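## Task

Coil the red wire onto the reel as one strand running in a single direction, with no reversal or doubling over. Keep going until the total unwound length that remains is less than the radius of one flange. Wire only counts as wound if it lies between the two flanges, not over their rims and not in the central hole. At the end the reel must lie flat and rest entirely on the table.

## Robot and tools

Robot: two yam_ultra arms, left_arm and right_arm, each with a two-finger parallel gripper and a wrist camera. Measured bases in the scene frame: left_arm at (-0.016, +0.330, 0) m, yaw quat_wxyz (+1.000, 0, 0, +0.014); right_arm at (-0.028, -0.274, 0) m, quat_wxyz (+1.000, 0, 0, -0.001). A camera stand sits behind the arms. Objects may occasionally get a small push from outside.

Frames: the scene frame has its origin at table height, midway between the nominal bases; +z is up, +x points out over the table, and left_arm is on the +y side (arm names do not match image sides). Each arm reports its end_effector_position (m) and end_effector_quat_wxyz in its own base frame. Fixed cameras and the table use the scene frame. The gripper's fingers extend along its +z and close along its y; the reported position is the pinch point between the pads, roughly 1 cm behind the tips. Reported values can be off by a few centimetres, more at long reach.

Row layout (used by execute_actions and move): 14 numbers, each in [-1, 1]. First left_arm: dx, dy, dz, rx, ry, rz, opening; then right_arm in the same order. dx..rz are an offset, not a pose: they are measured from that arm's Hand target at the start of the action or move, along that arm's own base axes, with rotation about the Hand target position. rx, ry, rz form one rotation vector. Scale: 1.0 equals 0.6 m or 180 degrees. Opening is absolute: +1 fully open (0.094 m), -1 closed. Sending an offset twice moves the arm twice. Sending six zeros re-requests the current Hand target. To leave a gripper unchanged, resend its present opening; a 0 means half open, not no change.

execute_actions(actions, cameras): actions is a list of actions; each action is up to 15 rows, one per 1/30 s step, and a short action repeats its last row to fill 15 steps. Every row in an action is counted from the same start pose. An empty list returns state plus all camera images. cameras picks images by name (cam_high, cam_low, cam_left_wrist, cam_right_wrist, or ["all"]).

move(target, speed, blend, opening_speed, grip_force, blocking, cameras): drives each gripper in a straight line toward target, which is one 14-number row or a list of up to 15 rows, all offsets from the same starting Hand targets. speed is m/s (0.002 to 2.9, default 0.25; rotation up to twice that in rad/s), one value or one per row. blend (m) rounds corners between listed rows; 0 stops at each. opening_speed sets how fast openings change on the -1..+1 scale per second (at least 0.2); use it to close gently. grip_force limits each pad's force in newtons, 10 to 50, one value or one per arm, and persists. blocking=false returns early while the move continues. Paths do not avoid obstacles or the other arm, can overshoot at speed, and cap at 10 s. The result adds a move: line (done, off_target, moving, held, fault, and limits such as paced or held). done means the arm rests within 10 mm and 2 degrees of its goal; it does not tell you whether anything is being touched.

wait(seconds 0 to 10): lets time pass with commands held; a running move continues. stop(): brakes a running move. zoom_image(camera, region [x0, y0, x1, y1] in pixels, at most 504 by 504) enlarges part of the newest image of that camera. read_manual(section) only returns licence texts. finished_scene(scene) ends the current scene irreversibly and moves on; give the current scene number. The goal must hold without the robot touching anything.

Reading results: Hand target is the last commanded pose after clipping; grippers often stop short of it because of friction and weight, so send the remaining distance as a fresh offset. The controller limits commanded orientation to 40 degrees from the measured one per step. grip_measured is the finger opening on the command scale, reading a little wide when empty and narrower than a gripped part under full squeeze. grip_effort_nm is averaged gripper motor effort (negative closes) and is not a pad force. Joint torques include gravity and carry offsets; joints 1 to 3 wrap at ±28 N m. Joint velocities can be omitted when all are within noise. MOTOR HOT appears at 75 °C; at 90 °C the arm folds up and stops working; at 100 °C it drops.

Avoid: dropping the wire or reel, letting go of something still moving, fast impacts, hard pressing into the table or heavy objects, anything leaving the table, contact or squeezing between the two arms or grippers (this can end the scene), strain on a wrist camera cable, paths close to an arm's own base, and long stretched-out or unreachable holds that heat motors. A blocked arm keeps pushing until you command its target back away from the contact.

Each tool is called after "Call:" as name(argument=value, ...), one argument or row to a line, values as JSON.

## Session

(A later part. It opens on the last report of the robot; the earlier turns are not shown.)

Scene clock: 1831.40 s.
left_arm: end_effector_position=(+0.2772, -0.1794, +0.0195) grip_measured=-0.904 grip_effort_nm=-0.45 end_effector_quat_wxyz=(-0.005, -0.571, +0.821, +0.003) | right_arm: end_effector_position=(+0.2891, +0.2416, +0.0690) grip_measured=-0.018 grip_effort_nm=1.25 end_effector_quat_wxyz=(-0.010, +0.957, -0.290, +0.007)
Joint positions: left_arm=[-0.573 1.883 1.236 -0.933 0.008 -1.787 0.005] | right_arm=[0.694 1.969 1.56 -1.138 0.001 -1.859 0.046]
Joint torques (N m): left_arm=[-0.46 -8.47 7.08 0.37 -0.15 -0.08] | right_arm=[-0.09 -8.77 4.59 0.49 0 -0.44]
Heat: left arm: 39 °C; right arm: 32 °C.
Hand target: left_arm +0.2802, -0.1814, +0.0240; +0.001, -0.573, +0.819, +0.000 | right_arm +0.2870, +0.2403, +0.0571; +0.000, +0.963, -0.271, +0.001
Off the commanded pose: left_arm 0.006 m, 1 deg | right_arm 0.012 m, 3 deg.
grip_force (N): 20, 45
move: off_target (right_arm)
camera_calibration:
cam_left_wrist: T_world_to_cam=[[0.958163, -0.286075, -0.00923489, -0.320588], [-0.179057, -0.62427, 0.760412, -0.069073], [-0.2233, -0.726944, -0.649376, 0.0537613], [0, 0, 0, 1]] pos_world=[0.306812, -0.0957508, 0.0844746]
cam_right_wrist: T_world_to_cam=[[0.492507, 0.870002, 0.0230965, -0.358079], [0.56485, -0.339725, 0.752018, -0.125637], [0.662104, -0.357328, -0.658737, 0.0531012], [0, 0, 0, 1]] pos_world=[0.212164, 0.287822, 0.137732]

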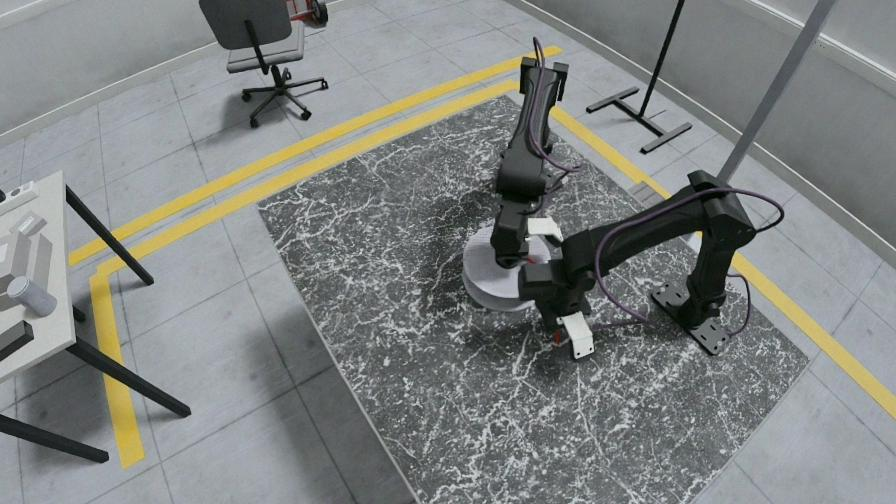

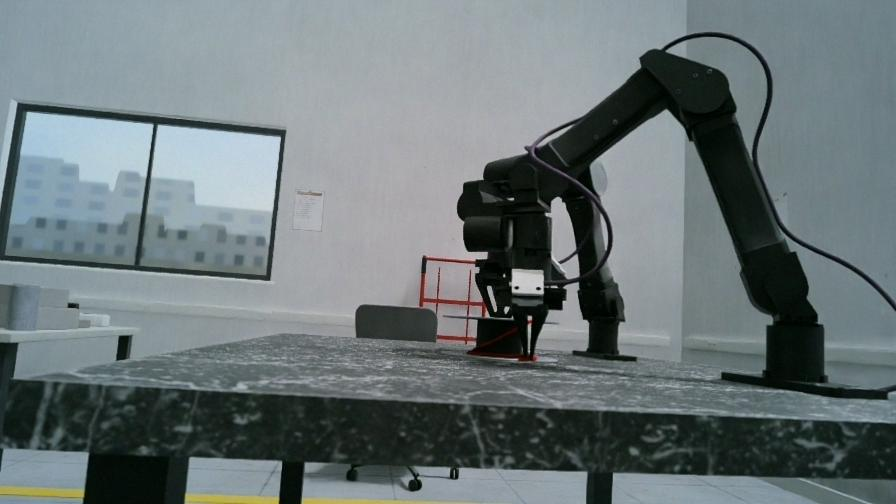

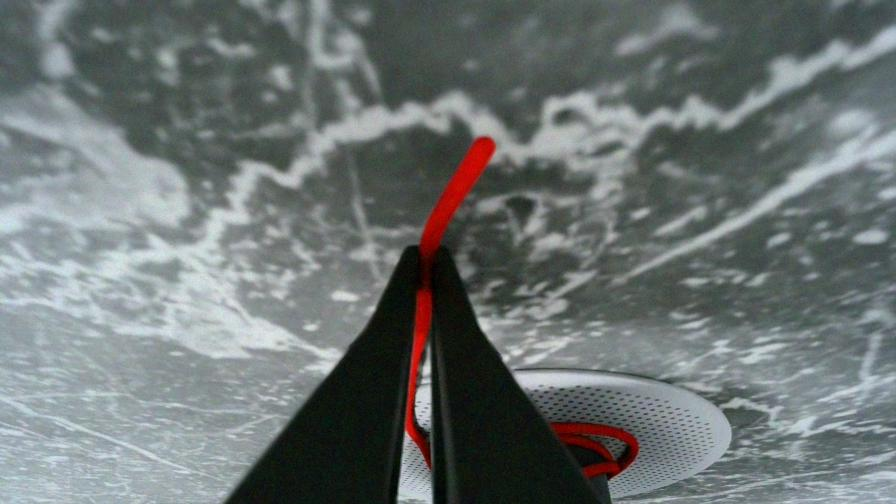

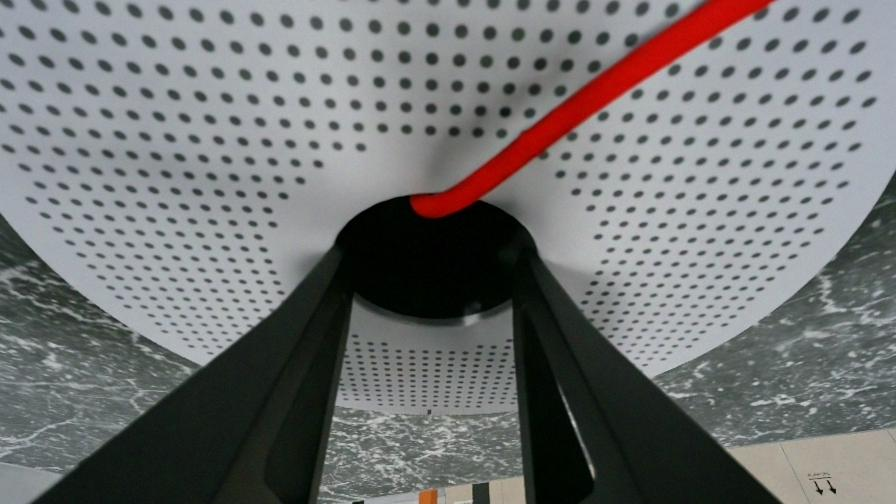

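Call:
move(
  target=[0,0,0.008,-0.1653,0.1053,-0.1345,-1.0,0,0,0,0,0,0,0.15],
  speed=0.15,
  cameras=["cam_high","cam_left_wrist","cam_low"],
)

Scene clock: 1988.83 s.
left_arm: end_effector_position=(+0.2752, -0.1810, +0.0284) grip_measured=-0.904 grip_effort_nm=-0.45 end_effector_quat_wxyz=(-0.273, -0.363, +0.884, -0.113) | right_arm: end_effector_position=(+0.2891, +0.2416, +0.0690) grip_measured=-0.018 grip_effort_nm=1.25 end_effector_quat_wxyz=(-0.010, +0.957, -0.290, +0.007)
Joint positions: left_arm=[-0.307 2.106 1.451 -1.222 0.524 -1.005 0.005] | right_arm=[0.694 1.969 1.56 -1.138 0.001 -1.86 0.046]
Joint torques (N m): left_arm=[0.55 -8.06 7.86 -0.37 0.27 0.09] | right_arm=[0.05 -8.88 4.6 0.48 -0.01 -0.42]
Heat: left arm: 37 °C; right arm: 30 °C.
Hand target: left_arm +0.2802, -0.1814, +0.0287; -0.278, -0.365, +0.881, -0.116 | right_arm +0.2870, +0.2403, +0.0571; +0.000, +0.963, -0.271, +0.001
Off the commanded pose: left_arm 0.005 m, 1 deg | right_arm 0.012 m, 3 deg.
grip_force (N): 20, 45
move: off_target (right_arm)
camera_calibration:
cam_left_wrist: T_world_to_cam=[[0.742141, -0.669387, -0.033875, -0.328339], [-0.0505778, -0.106329, 0.993044, -0.0254009], [-0.668333, -0.735265, -0.112767, 0.163685], [0, 0, 0, 1]] pos_world=[0.351785, -0.102134, 0.0325601]
Images, in order (width x height): cam_high 896x504, cam_low 896x504, cam_left_wrist 896x504.

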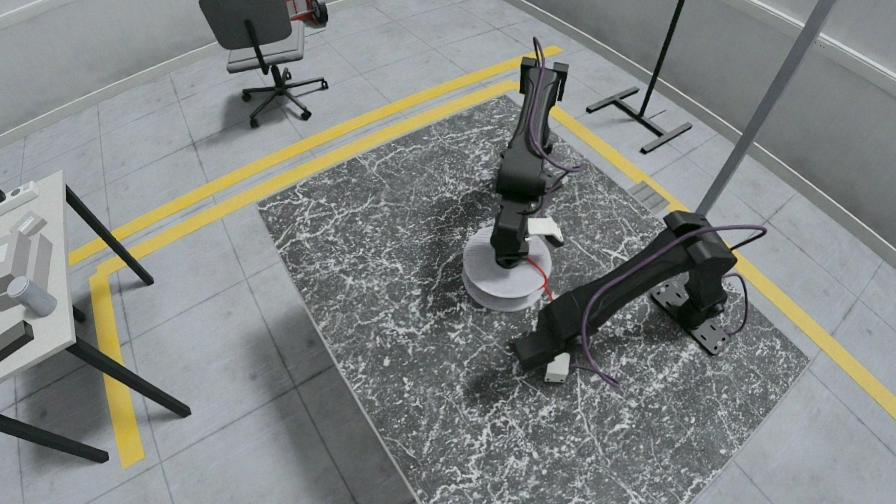

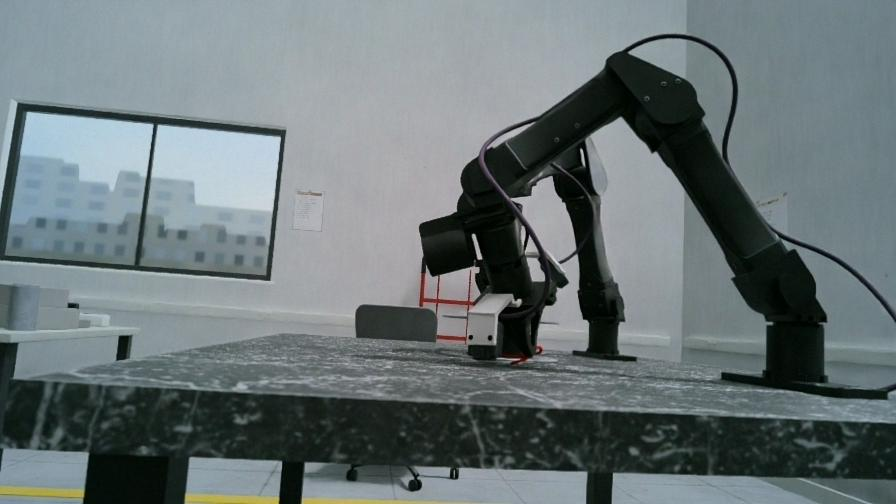

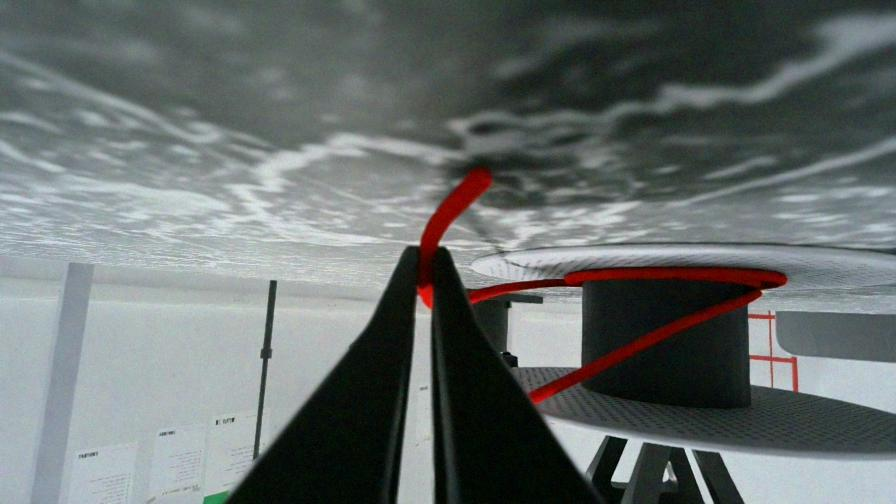

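Call:
move(
  target=[
    [0,0,0.01,0.1653,-0.1053,0.1345,-1.0,0,0,0,0,0,0,0.15],
    [0,0,0.0,0.1653,-0.1053,0.1345,-1.0,0,0,0,0,0,0,-0.6],
    [0,0,0,0.1653,-0.1053,0.1345,-1.0,0,0,0.09,0,0,0,-0.6],
    [0,0,0,0.1653,-0.1053,0.1345,-1.0,0,0,0.09,0,0,-0.5278,-0.6],
  ],
  speed=[0.2,0.2,0.2,0.6],
  blend=[0.01,0,0,0],
)

Scene clock: 2042.80 s.
left_arm: end_effector_position=(+0.2834, -0.1864, +0.0270) grip_measured=-0.904 grip_effort_nm=-0.45 end_effector_quat_wxyz=(-0.010, -0.570, +0.821, -0.005) | right_arm: end_effector_position=(+0.2845, +0.2367, +0.1017) grip_measured=-0.598 grip_effort_nm=-0.14 end_effector_quat_wxyz=(-0.009, -0.454, +0.891, -0.005)
Joint positions: left_arm=[-0.573 1.894 1.283 -0.958 0.022 -1.787 0.005] | right_arm=[0.694 1.972 1.695 -1.313 0.006 -0.248 0.019]
Joint torques (N m): left_arm=[-0.44 -9.91 4.19 0.47 -0.27 -0.08] | right_arm=[0.01 -10.96 8.23 0.01 -0.02 0.11]
Heat: left arm: 35 °C; right arm: 30 °C.
Hand target: left_arm +0.2802, -0.1814, +0.0288; +0.000, -0.573, +0.819, +0.000 | right_arm +0.2870, +0.2403, +0.1110; +0.000, -0.451, +0.893, -0.001
Off the commanded pose: left_arm 0.006 m, 1 deg | right_arm 0.010 m, 1 deg.
grip_force (N): 20, 45
move: done; blend cut to 0.003 m at target 1; target 2's new opening was sent with right_arm's hand 0.012 m and 3 deg from that target

Call:
move(
  target=[0,0,0,0,0,0,-1.0,0,0,0,0,0,-0.511,-0.6],
  speed=0.6,
  cameras=["cam_right_wrist","cam_left_wrist"],
)

Scene clock: 2047.93 s.
left_arm: end_effector_position=(+0.2835, -0.1863, +0.0270) grip_measured=-0.904 grip_effort_nm=-0.45 end_effector_quat_wxyz=(-0.010, -0.571, +0.821, -0.005) | right_arm: end_effector_position=(+0.2825, +0.2388, +0.1017) grip_measured=-0.598 grip_effort_nm=-0.14 end_effector_quat_wxyz=(-0.010, +0.324, +0.946, -0.006)
Joint positions: left_arm=[-0.573 1.894 1.283 -0.958 0.022 -1.787 0.005] | right_arm=[0.694 1.972 1.695 -1.314 -0.011 1.353 0.019]
Joint torques (N m): left_arm=[-0.46 -9.89 4.23 0.46 -0.27 -0.08] | right_arm=[-0.13 -11.19 8.32 -0.03 0.09 0.1]
Heat: left arm: 36 °C; right arm: 31 °C.
Hand target: left_arm +0.2802, -0.1814, +0.0288; +0.001, -0.573, +0.819, +0.000 | right_arm +0.2869, +0.2402, +0.1110; -0.001, +0.329, +0.944, +0.000
Off the commanded pose: left_arm 0.006 m, 1 deg | right_arm 0.010 m, 1 deg.
grip_force (N): 20, 45
move: done
camera_calibration:
cam_left_wrist: T_world_to_cam=[[0.958299, -0.285757, -0.00254704, -0.328762], [-0.180055, -0.610696, 0.771123, -0.0755518], [-0.221909, -0.738507, -0.636681, 0.0521291], [0, 0, 0, 1]] pos_world=[0.313017, -0.101587, 0.0906119]
cam_right_wrist: T_world_to_cam=[[-0.553297, -0.832791, 0.0179033, 0.349583], [-0.537131, 0.373126, 0.756484, -0.00681776], [-0.636673, 0.408944, -0.653768, 0.261461], [0, 0, 0, 1]] pos_world=[0.356227, 0.186751, 0.169834]
Images, in order (width x height): cam_left_wrist 896x504, cam_right_wrist 896x504.

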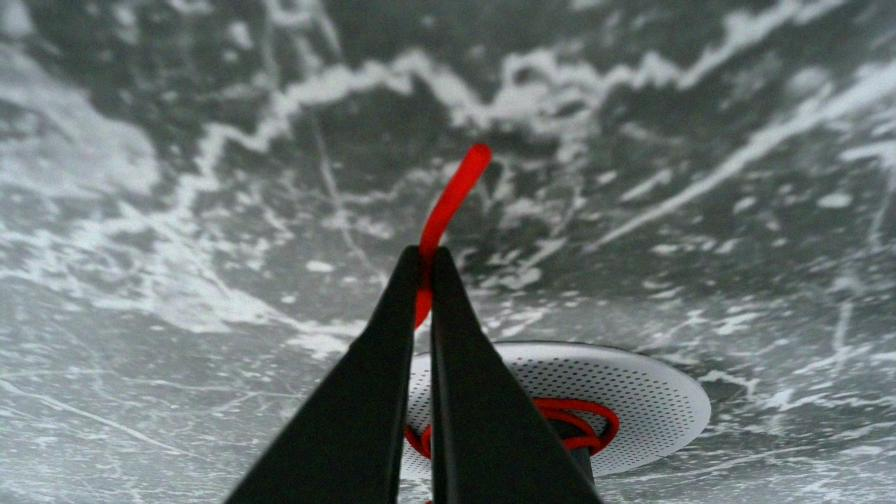

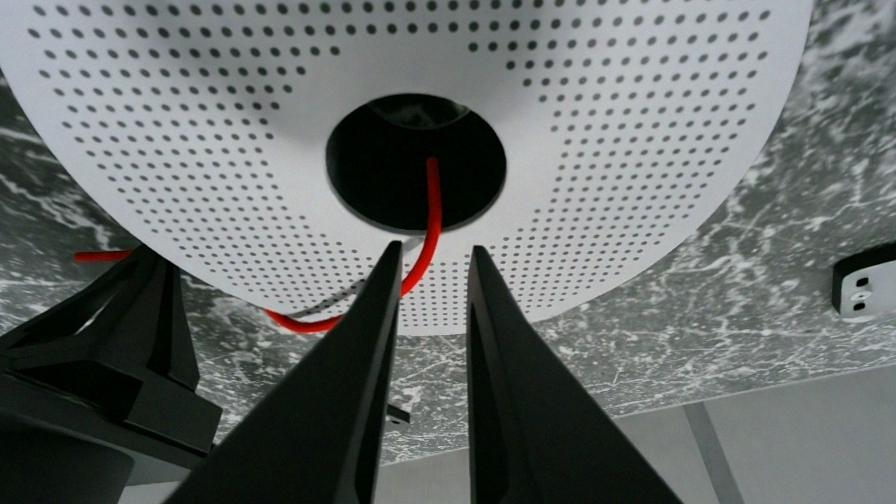

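Call:
move(
  target=[
    [0,0,0,0,0,0,-1.0,0,0,-0.06,0,0,0,-0.6],
    [0,0,0,0,0,0,-1.0,0,0,-0.09,0,0,0,-0.6],
    [0,0,0,0,0,0,-1.0,0,0,-0.09,0,0,0,0.15],
  ],
  speed=[0.15,0.08,0.1],
  blend=[0.01,0,0],
  cameras=["cam_right_wrist"],
)

Scene clock: 2055.23 s.
left_arm: end_effector_position=(+0.2835, -0.1863, +0.0270) grip_measured=-0.904 grip_effort_nm=-0.45 end_effector_quat_wxyz=(-0.010, -0.571, +0.821, -0.005) | right_arm: end_effector_position=(+0.2887, +0.2420, +0.0690) grip_measured=-0.013 grip_effort_nm=1.24 end_effector_quat_wxyz=(+0.003, +0.325, +0.946, +0.011)
Joint positions: left_arm=[-0.573 1.894 1.283 -0.958 0.022 -1.787 0.005] | right_arm=[0.692 1.97 1.561 -1.139 -0.006 1.355 0.046]
Joint torques (N m): left_arm=[-0.43 -9.91 4.22 0.46 -0.27 -0.08] | right_arm=[-0.1 -8.76 4.72 0.48 0.04 0.11]
Heat: left arm: 37 °C; right arm: 31 °C.
Hand target: left_arm +0.2801, -0.1814, +0.0288; +0.000, -0.573, +0.819, +0.000 | right_arm +0.2870, +0.2403, +0.0571; -0.001, +0.329, +0.944, +0.000
Off the commanded pose: left_arm 0.006 m, 1 deg | right_arm 0.012 m, 1 deg.
grip_force (N): 20, 45
move: off_target (right_arm); blend cut to 0.009 m at target 1; target 3's new opening was sent with right_arm's hand 0.011 m and 1 deg from that target
camera_calibration:
cam_right_wrist: T_world_to_cam=[[-0.556017, -0.830891, -0.0215969, 0.359204], [-0.562954, 0.357348, 0.745242, 0.0321612], [-0.611497, 0.426525, -0.666444, 0.231972], [0, 0, 0, 1]] pos_world=[0.359679, 0.188024, 0.138387]
Images, in order (width x height): cam_right_wrist 896x504.

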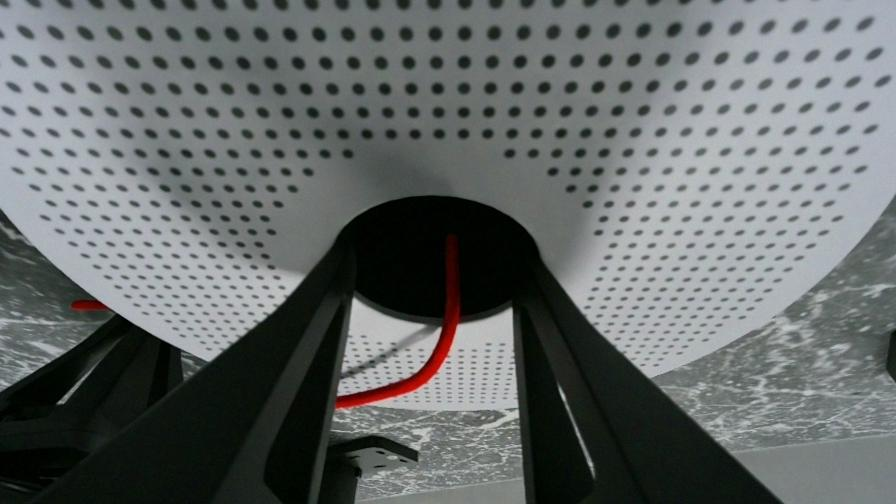

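Call:
move(
  target=[-0.0113,-0.0635,0,0,0,0,-1.0,0,0,0,0,0,0.3611,0.15],
  speed=0.2,
  cameras=["cam_right_wrist","cam_high","cam_left_wrist","cam_low"],
)

Scene clock: 2067.67 s.
left_arm: end_effector_position=(+0.2783, -0.1954, +0.0271) grip_measured=-0.904 grip_effort_nm=-0.45 end_effector_quat_wxyz=(-0.012, -0.570, +0.821, -0.007) | right_arm: end_effector_position=(+0.2887, +0.2420, +0.0690) grip_measured=-0.013 grip_effort_nm=1.25 end_effector_quat_wxyz=(+0.005, +0.166, +0.986, +0.010)
Joint positions: left_arm=[-0.6 1.894 1.283 -0.955 0.028 -1.814 0.005] | right_arm=[0.692 1.97 1.561 -1.139 -0.006 1.025 0.046]
Joint torques (N m): left_arm=[-0.05 -8.42 5.9 0.46 -0.11 0.02] | right_arm=[0.14 -8.7 4.89 0.44 0.04 -0.37]
Heat: left arm: 38 °C; right arm: 31 °C.
Hand target: left_arm +0.2783, -0.1940, +0.0270; -0.010, -0.570, +0.821, -0.005 (not the last commanded pose) | right_arm +0.2869, +0.2402, +0.0572; -0.001, +0.147, +0.989, +0.000 (not the last commanded pose)
Off the commanded pose: left_arm 0.025 m, 2 deg | right_arm 0.012 m, 46 deg.
grip_force (N): 20, 45
move: held (left_arm; a check stopped the path), off_target (right_arm; braked when a check withheld steps of left_arm); limits=held
pose unreachable (left arm): on one or more control steps of this call, first in action 0 (counted from 0), this arm could not follow its commanded pose, so it was not sent that pose on those steps. It may still have moved: this result reports where it is.
cause: moving toward the commanded pose would bring a part of the arm too close to another arm (this arm's wrist (the part past joint 4) and the right arm's wrist (the part past joint 4), along the way the arms are being sent, or toward where that arm still pushes).
camera_calibration:
cam_left_wrist: T_world_to_cam=[[0.95796, -0.286896, -0.00208255, -0.326394], [-0.179643, -0.605466, 0.775332, -0.0812098], [-0.2237, -0.742362, -0.631551, 0.0439312], [0, 0, 0, 1]] pos_world=[0.307911, -0.110198, 0.0900296]
cam_right_wrist: T_world_to_cam=[[-0.25672, -0.966278, -0.0200196, 0.305531], [-0.65338, 0.158252, 0.740304, 0.106774], [-0.712172, 0.203132, -0.671974, 0.315503], [0, 0, 0, 1]] pos_world=[0.372893, 0.214242, 0.139081]

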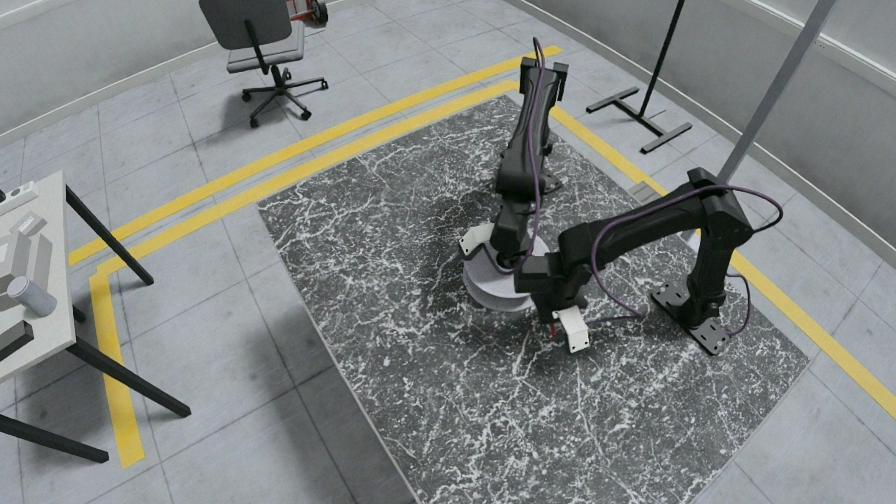

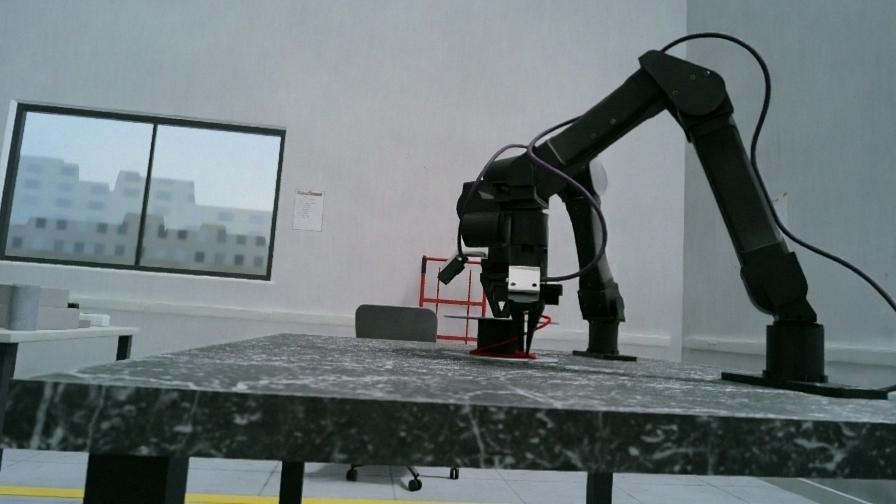

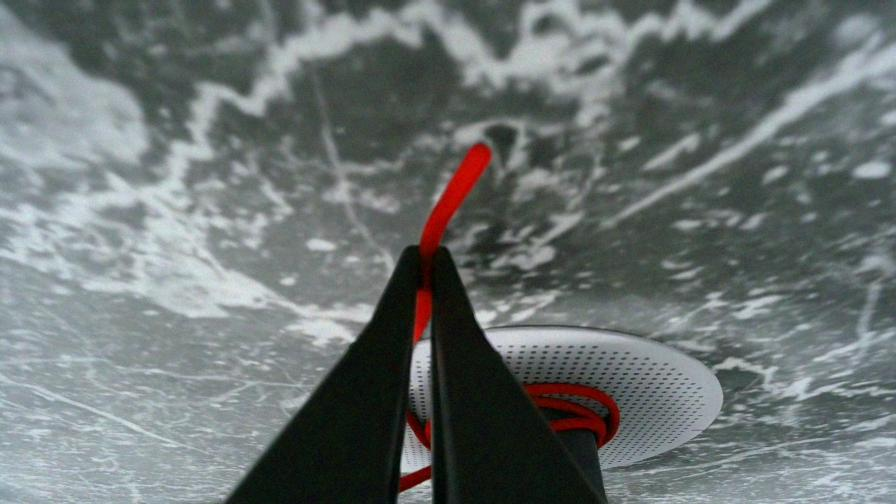

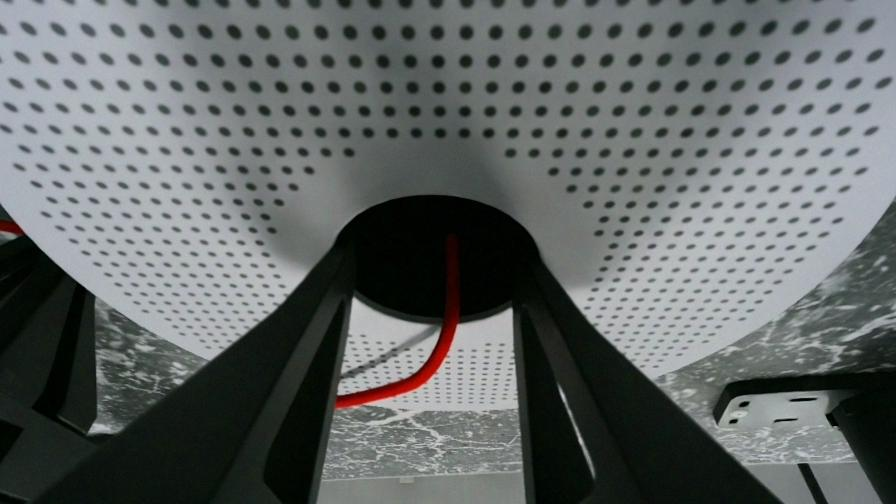

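Call:
move(
  target=[0,0.006,0.0,-0.1315,-0.2144,-0.1211,-1.0,0,0,0,0,0,0,0.15],
  speed=0.15,
  cameras=["cam_high","cam_left_wrist","cam_low"],
)

Scene clock: 2118.43 s.
left_arm: end_effector_position=(+0.2810, -0.1953, +0.0279) grip_measured=-0.904 grip_effort_nm=-0.45 end_effector_quat_wxyz=(+0.140, -0.363, +0.851, -0.353) | right_arm: end_effector_position=(+0.2887, +0.2420, +0.0690) grip_measured=-0.013 grip_effort_nm=1.25 end_effector_quat_wxyz=(+0.005, +0.166, +0.986, +0.010)
Joint positions: left_arm=[-0.507 1.447 0.448 0.188 0.198 -1.392 0.005] | right_arm=[0.692 1.97 1.561 -1.139 -0.006 1.025 0.046]
Joint torques (N m): left_arm=[0.69 -5.82 4.19 2.1 0.02 0.11] | right_arm=[0.08 -8.77 4.85 0.46 0.05 -0.4]
Heat: left arm: 37 °C; right arm: 30 °C.
Hand target: left_arm +0.2783, -0.1904, +0.0271; +0.144, -0.361, +0.851, -0.353 | right_arm +0.2869, +0.2402, +0.0572; -0.001, +0.147, +0.989, +0.000
Off the commanded pose: left_arm 0.006 m, 0 deg | right_arm 0.012 m, 3 deg.
grip_force (N): 20, 45
move: off_target (right_arm)
camera_calibration:
cam_left_wrist: T_world_to_cam=[[0.562358, -0.437433, 0.701716, -0.266948], [-0.807765, -0.109136, 0.579314, 0.197573], [-0.176829, -0.892604, -0.414717, -0.00349738], [0, 0, 0, 1]] pos_world=[0.309095, -0.0983315, 0.0714145]
Images, in order (width x height): cam_high 896x504, cam_low 896x504, cam_left_wrist 896x504.

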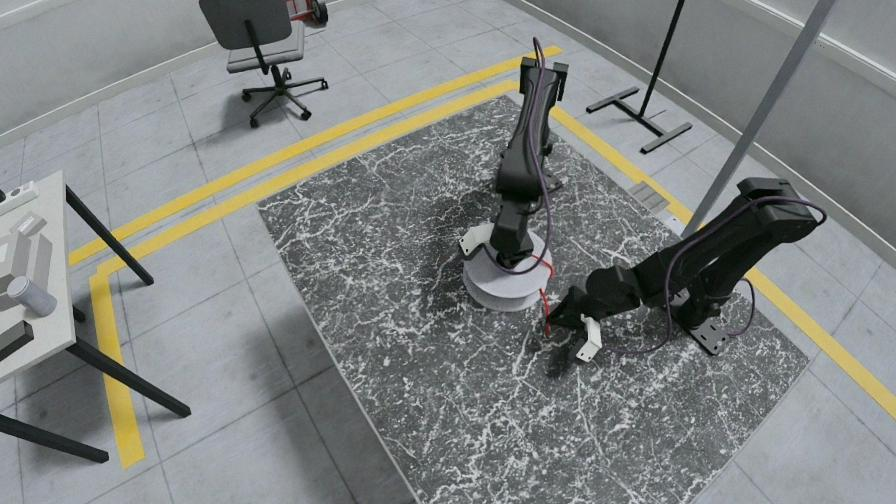

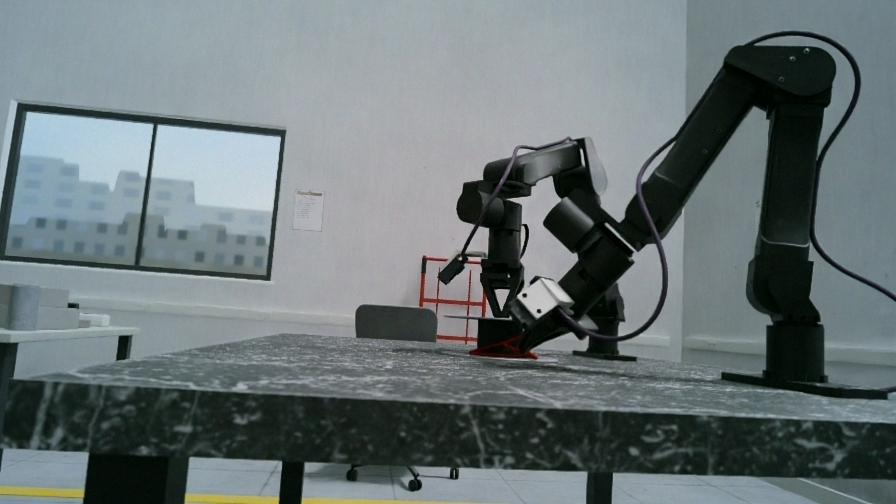

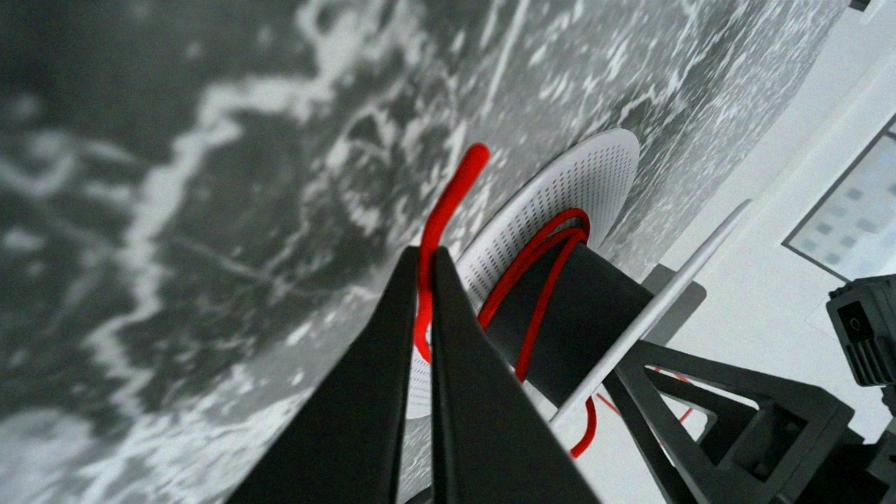

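Call:
move(
  target=[-0.0397,-0.0552,0,0,0,0,-1.0,0,0,0,0,0,0.3,0.15],
  speed=0.2,
  cameras=["cam_high","cam_left_wrist","cam_low","cam_right_wrist"],
)

Scene clock: 2127.80 s.
left_arm: end_effector_position=(+0.2575, -0.2292, +0.0288) grip_measured=-0.904 grip_effort_nm=-0.45 end_effector_quat_wxyz=(+0.136, -0.357, +0.852, -0.359) | right_arm: end_effector_position=(+0.2891, +0.2415, +0.0690) grip_measured=-0.013 grip_effort_nm=1.25 end_effector_quat_wxyz=(+0.010, -0.299, +0.954, +0.005)
Joint positions: left_arm=[-0.682 1.442 0.438 0.216 0.092 -1.515 0.005] | right_arm=[0.692 1.97 1.561 -1.139 -0.002 0.085 0.046]
Joint torques (N m): left_arm=[-0.51 -5.94 4.15 2.05 -0.24 -0.02] | right_arm=[0.09 -8.73 4.82 0.41 0.01 -0.42]
Heat: left arm: 35 °C; right arm: 30 °C.
Hand target: left_arm +0.2545, -0.2235, +0.0271; +0.144, -0.361, +0.851, -0.353 | right_arm +0.2869, +0.2402, +0.0572; -0.001, -0.318, +0.948, -0.001
Off the commanded pose: left_arm 0.007 m, 1 deg | right_arm 0.012 m, 3 deg.
grip_force (N): 20, 45
move: off_target (right_arm)
camera_calibration:
cam_left_wrist: T_world_to_cam=[[0.556064, -0.43842, 0.706103, -0.267925], [-0.809131, -0.0913428, 0.580485, 0.178786], [-0.189999, -0.894117, -0.405532, -0.0346698], [0, 0, 0, 1]] pos_world=[0.287058, -0.132132, 0.0713407]
cam_right_wrist: T_world_to_cam=[[0.62916, -0.777276, -0.000636441, 0.0020604], [-0.53006, -0.429651, 0.731052, 0.214104], [-0.568502, -0.459611, -0.682322, 0.435137], [0, 0, 0, 1]] pos_world=[0.359568, 0.293585, 0.140384]

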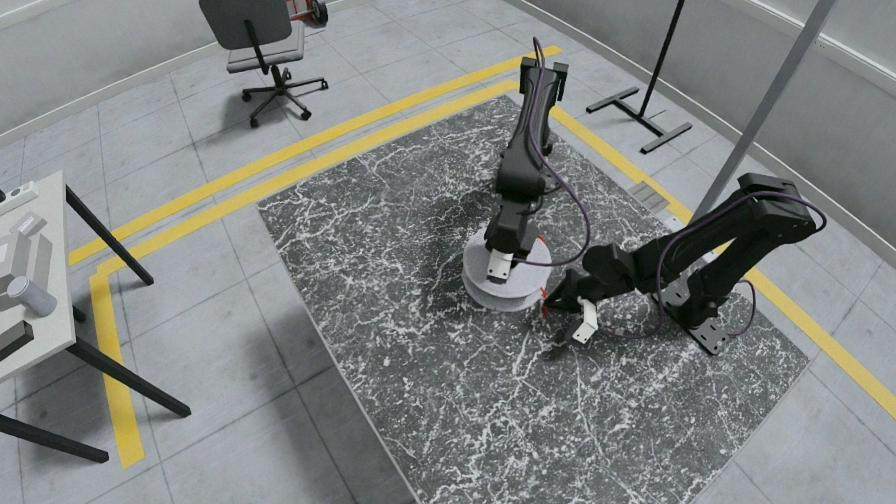

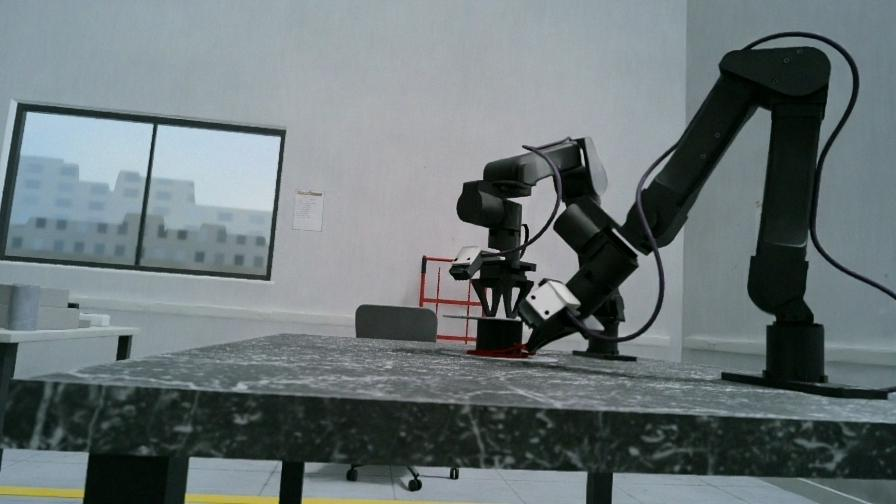

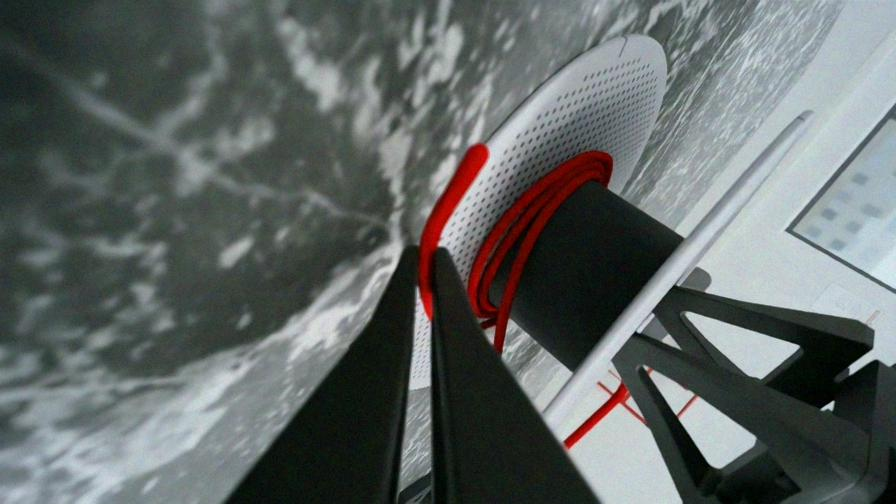

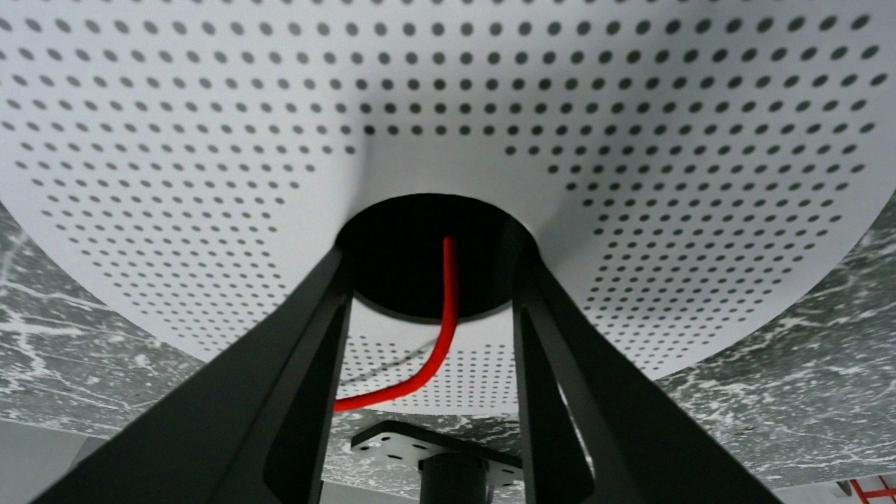

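Call:
move(
  target=[-0.0028,-0.021,0,0,0,0,-1.0,0,0,0,0,0,0.0944,0.15],
  speed=0.15,
  cameras=["cam_left_wrist"],
)

Scene clock: 2180.17 s.
left_arm: end_effector_position=(+0.2519, -0.2366, +0.0292) grip_measured=-0.904 grip_effort_nm=-0.45 end_effector_quat_wxyz=(+0.139, -0.359, +0.851, -0.358) | right_arm: end_effector_position=(+0.2892, +0.2414, +0.0690) grip_measured=-0.013 grip_effort_nm=1.25 end_effector_quat_wxyz=(+0.011, -0.437, +0.900, +0.003)
Joint positions: left_arm=[-0.73 1.442 0.438 0.22 0.051 -1.55 0.005] | right_arm=[0.692 1.97 1.561 -1.139 -0.001 -0.211 0.046]
Joint torques (N m): left_arm=[-0.65 -3.88 6.12 2.1 -0.25 -0.02] | right_arm=[0.18 -8.85 4.83 0.46 0.07 -0.42]
Heat: left arm: 32 °C; right arm: 30 °C.
Hand target: left_arm +0.2528, -0.2361, +0.0271; +0.144, -0.362, +0.851, -0.353 | right_arm +0.2869, +0.2402, +0.0572; +0.000, -0.455, +0.891, -0.001
Off the commanded pose: left_arm 0.002 m, 1 deg | right_arm 0.012 m, 3 deg.
grip_force (N): 20, 45
move: off_target (right_arm)
camera_calibration:
cam_left_wrist: T_world_to_cam=[[0.555706, -0.436877, 0.70734, -0.267896], [-0.810873, -0.0970157, 0.577124, 0.172579], [-0.183509, -0.894274, -0.408164, -0.0437679], [0, 0, 0, 1]] pos_world=[0.28078, -0.139435, 0.0720298]
Images, in order (width x height): cam_left_wrist 896x504.

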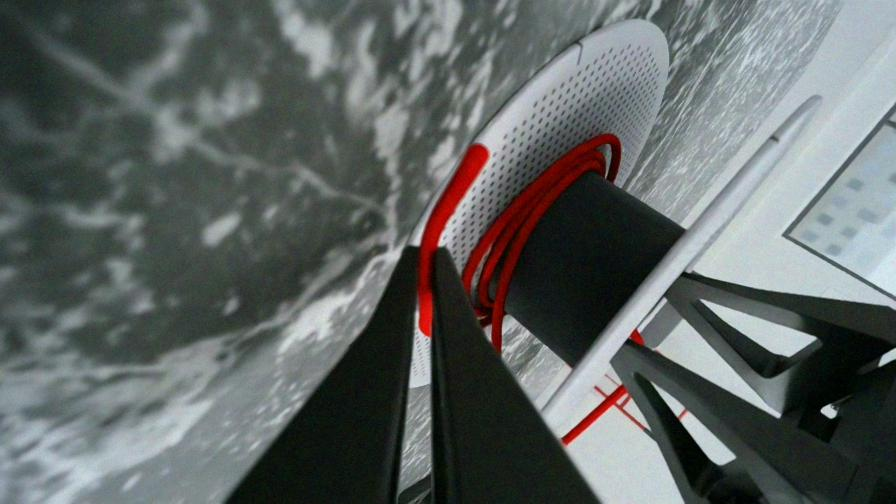

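Call:
move(
  target=[
    [0,0,0,0,0,0,-1.0,0,0,0,0,0,0,-0.6],
    [0,0,0,0,0,0,-1.0,0,0,0.09,0,0,0,-0.6],
    [0,0,0,0,0,0,-1.0,0,0,0.09,0,0,-0.70,-0.6],
  ],
  speed=[0.2,0.2,0.6],
  cameras=["cam_right_wrist","cam_left_wrist"],
)

Scene clock: 2191.03 s.
left_arm: end_effector_position=(+0.2520, -0.2366, +0.0293) grip_measured=-0.904 grip_effort_nm=-0.45 end_effector_quat_wxyz=(+0.139, -0.359, +0.851, -0.358) | right_arm: end_effector_position=(+0.2828, +0.2392, +0.1019) grip_measured=-0.598 grip_effort_nm=-0.14 end_effector_quat_wxyz=(-0.009, +0.583, +0.812, -0.007)
Joint positions: left_arm=[-0.73 1.442 0.438 0.221 0.051 -1.55 0.005] | right_arm=[0.692 1.973 1.697 -1.314 -0.014 1.938 0.019]
Joint torques (N m): left_arm=[-0.65 -3.84 6.13 2.1 -0.24 -0.01] | right_arm=[-0.01 -11.3 7.97 0.06 0.11 0.16]
Heat: left arm: 32 °C; right arm: 30 °C.
Hand target: left_arm +0.2529, -0.2361, +0.0271; +0.144, -0.361, +0.851, -0.353 | right_arm +0.2869, +0.2401, +0.1112; -0.001, +0.587, +0.809, +0.000
Off the commanded pose: left_arm 0.002 m, 1 deg | right_arm 0.010 m, 1 deg.
grip_force (N): 20, 45
move: done
camera_calibration:
cam_left_wrist: T_world_to_cam=[[0.555483, -0.436646, 0.707657, -0.26794], [-0.81107, -0.0969018, 0.576867, 0.172602], [-0.183313, -0.894399, -0.407978, -0.0439027], [0, 0, 0, 1]] pos_world=[0.28078, -0.139536, 0.07213]
cam_right_wrist: T_world_to_cam=[[-0.921414, -0.38784, 0.0240044, 0.347141], [-0.239316, 0.615056, 0.751288, -0.148517], [-0.306144, 0.686502, -0.659538, 0.102322], [0, 0, 0, 1]] pos_world=[0.315643, 0.155737, 0.170731]
Images, in order (width x height): cam_left_wrist 896x504, cam_right_wrist 896x504.

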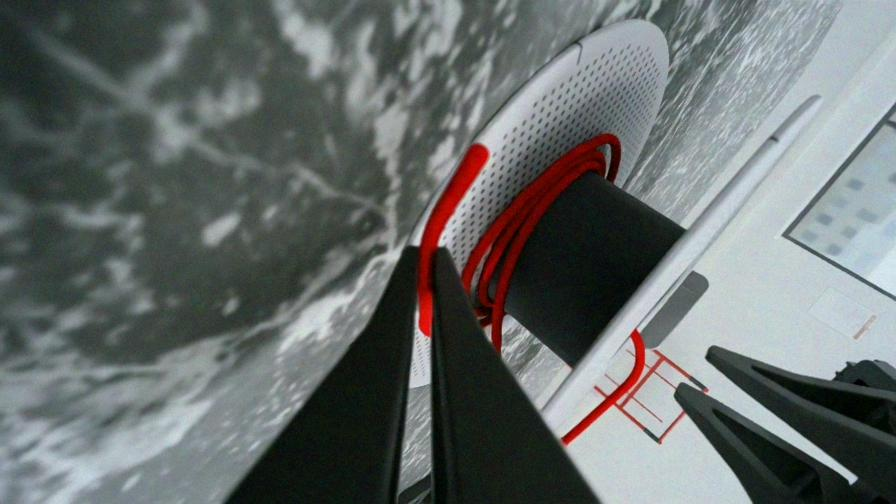

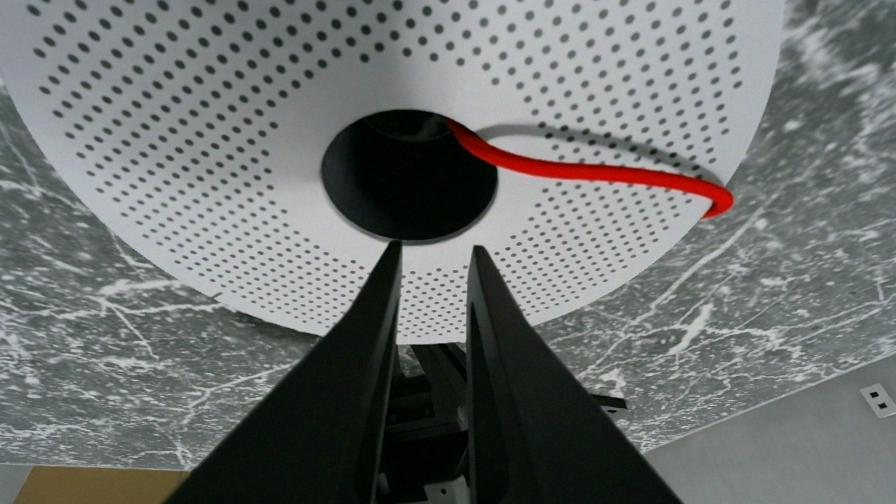

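Call:
move(
  target=[
    [0,0,0,0,0,0,-1.0,0.0027,0.0027,0,0,0,0,-0.7],
    [0,0,0,0,0,0,-1.0,0.0027,0.0027,-0.045,0,0,0,-0.7],
  ],
  speed=[0.1,0.12],
  cameras=["cam_right_wrist"],
)

Scene clock: 2215.67 s.
left_arm: end_effector_position=(+0.2520, -0.2366, +0.0293) grip_measured=-0.904 grip_effort_nm=-0.45 end_effector_quat_wxyz=(+0.139, -0.359, +0.851, -0.358) | right_arm: end_effector_position=(+0.2893, +0.2446, +0.0921) grip_measured=-0.698 grip_effort_nm=-0.14 end_effector_quat_wxyz=(-0.005, +0.584, +0.812, +0.010)
Joint positions: left_arm=[-0.73 1.442 0.438 0.221 0.051 -1.55 0.005] | right_arm=[0.692 1.973 1.658 -1.239 -0.014 1.939 0.014]
Joint torques (N m): left_arm=[-0.68 -3.88 6.11 2.1 -0.23 -0.01] | right_arm=[0.13 -9.91 4.67 0.34 0.16 0.14]
Heat: left arm: 32 °C; right arm: 31 °C.
Hand target: left_arm +0.2529, -0.2361, +0.0271; +0.144, -0.361, +0.851, -0.353 | right_arm +0.2885, +0.2418, +0.0841; -0.001, +0.587, +0.809, +0.000
Off the commanded pose: left_arm 0.002 m, 1 deg | right_arm 0.008 m, 1 deg.
grip_force (N): 20, 45
move: done
camera_calibration:
cam_right_wrist: T_world_to_cam=[[-0.922044, -0.386957, -0.00998281, 0.358434], [-0.259269, 0.598227, 0.758224, -0.133619], [-0.287428, 0.701704, -0.651918, 0.0844011], [0, 0, 0, 1]] pos_world=[0.320108, 0.159408, 0.159914]
Images, in order (width x height): cam_right_wrist 896x504.

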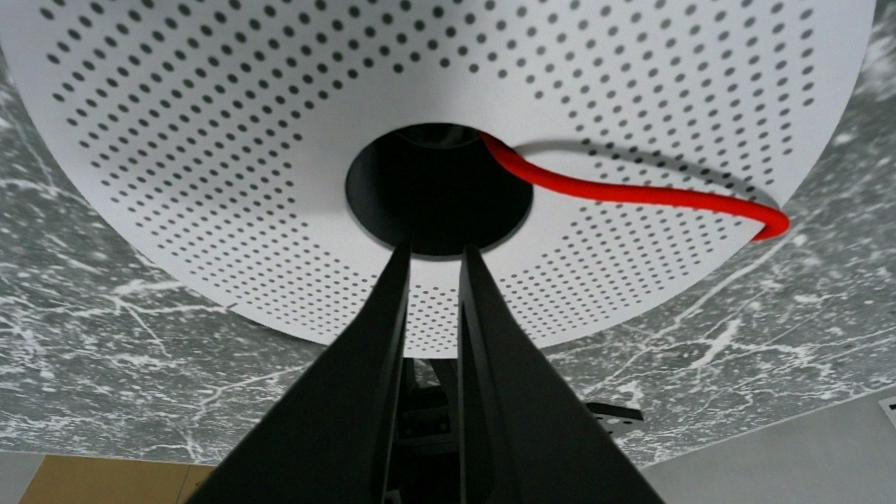

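Call:
move(
  target=[
    [0,0,0,0,0,0,-1.0,0,0,0.0467,0,0,0,-0.7],
    [0,0,0,0,0,0,-1.0,-0.0808,-0.0422,0.0467,0,0,0.461,-0.7],
  ],
  speed=[0.2,0.4],
  blend=[0.01,0],
  cameras=["cam_right_wrist"],
)

Scene clock: 2295.10 s.
left_arm: end_effector_position=(+0.2520, -0.2366, +0.0293) grip_measured=-0.904 grip_effort_nm=-0.45 end_effector_quat_wxyz=(+0.139, -0.359, +0.851, -0.358) | right_arm: end_effector_position=(+0.2394, +0.2163, +0.1068) grip_measured=-0.698 grip_effort_nm=-0.14 end_effector_quat_wxyz=(-0.017, -0.089, +0.996, -0.008)
Joint positions: left_arm=[-0.73 1.442 0.438 0.221 0.051 -1.55 0.005] | right_arm=[0.728 1.803 1.489 -1.295 -0.007 0.549 0.014]
Joint torques (N m): left_arm=[-0.69 -3.82 6.12 2.08 -0.23 -0.01] | right_arm=[0.2 -12.22 4.57 0.4 0.08 -0.12]
Heat: left arm: 32 °C; right arm: 29 °C.
Hand target: left_arm +0.2529, -0.2361, +0.0271; +0.144, -0.361, +0.851, -0.353 | right_arm +0.2400, +0.2165, +0.1121; -0.001, -0.096, +0.995, -0.001
Off the commanded pose: left_arm 0.002 m, 1 deg | right_arm 0.005 m, 2 deg.
grip_force (N): 20, 45
move: done
camera_calibration:
cam_right_wrist: T_world_to_cam=[[0.249501, -0.968292, 0.0126307, 0.144503], [-0.620431, -0.149826, 0.769817, 0.106287], [-0.743515, -0.199907, -0.63814, 0.402097], [0, 0, 0, 1]] pos_world=[0.328855, 0.236228, 0.172948]
Images, in order (width x height): cam_right_wrist 896x504.

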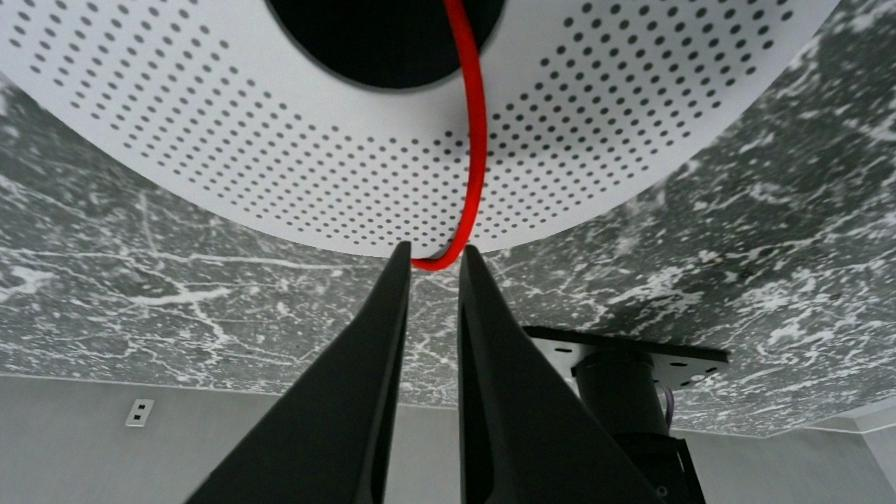

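Call:
move(
  target=[
    [0,0,0,0,0,0,-1.0,0.0048,-0.0245,0,0,0,0,-0.4],
    [0,0,0,0,0,0,-1.0,0.0048,-0.0245,-0.052,0,0,0,-0.4],
  ],
  speed=[0.2,0.12],
  cameras=["cam_right_wrist"],
)

Scene clock: 2316.03 s.
left_arm: end_effector_position=(+0.2520, -0.2366, +0.0293) grip_measured=-0.904 grip_effort_nm=-0.45 end_effector_quat_wxyz=(+0.139, -0.359, +0.851, -0.358) | right_arm: end_effector_position=(+0.2409, +0.2028, +0.0809) grip_measured=-0.402 grip_effort_nm=0.11 end_effector_quat_wxyz=(-0.010, -0.093, +0.996, -0.003)
Joint positions: left_arm=[-0.73 1.442 0.438 0.221 0.051 -1.55 0.005] | right_arm=[0.693 1.77 1.347 -1.168 -0.006 0.508 0.028]
Joint torques (N m): left_arm=[-0.65 -3.82 6.08 2.1 -0.25 0] | right_arm=[-0.38 -10.03 4.64 0.45 0.05 -0.11]
Heat: left arm: 33 °C; right arm: 29 °C.
Hand target: left_arm +0.2529, -0.2361, +0.0271; +0.144, -0.361, +0.851, -0.353 | right_arm +0.2429, +0.2017, +0.0810; +0.000, -0.096, +0.995, -0.001
Off the commanded pose: left_arm 0.002 m, 1 deg | right_arm 0.002 m, 1 deg.
grip_force (N): 20, 45
move: done
camera_calibration:
cam_right_wrist: T_world_to_cam=[[0.255675, -0.966751, 0.00478197, 0.130291], [-0.629118, -0.162622, 0.760109, 0.1305], [-0.734058, -0.197349, -0.649778, 0.3822], [0, 0, 0, 1]] pos_world=[0.329344, 0.222608, 0.148528]
Images, in order (width x height): cam_right_wrist 896x504.

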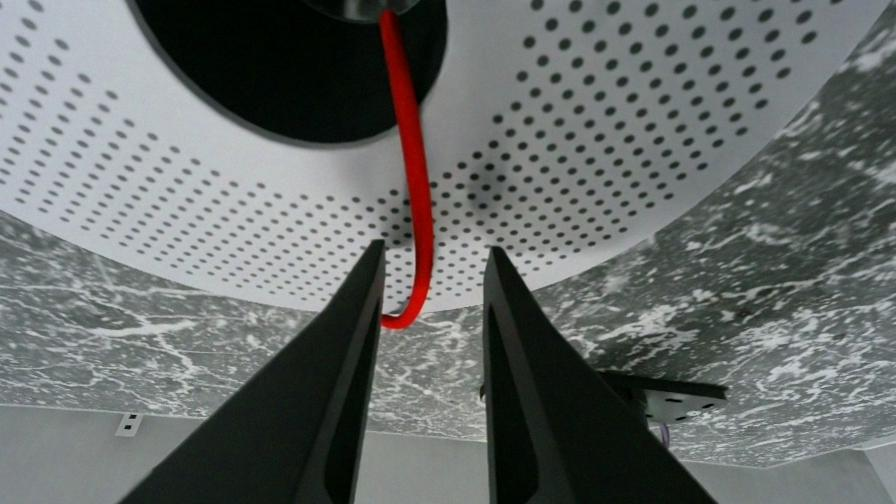

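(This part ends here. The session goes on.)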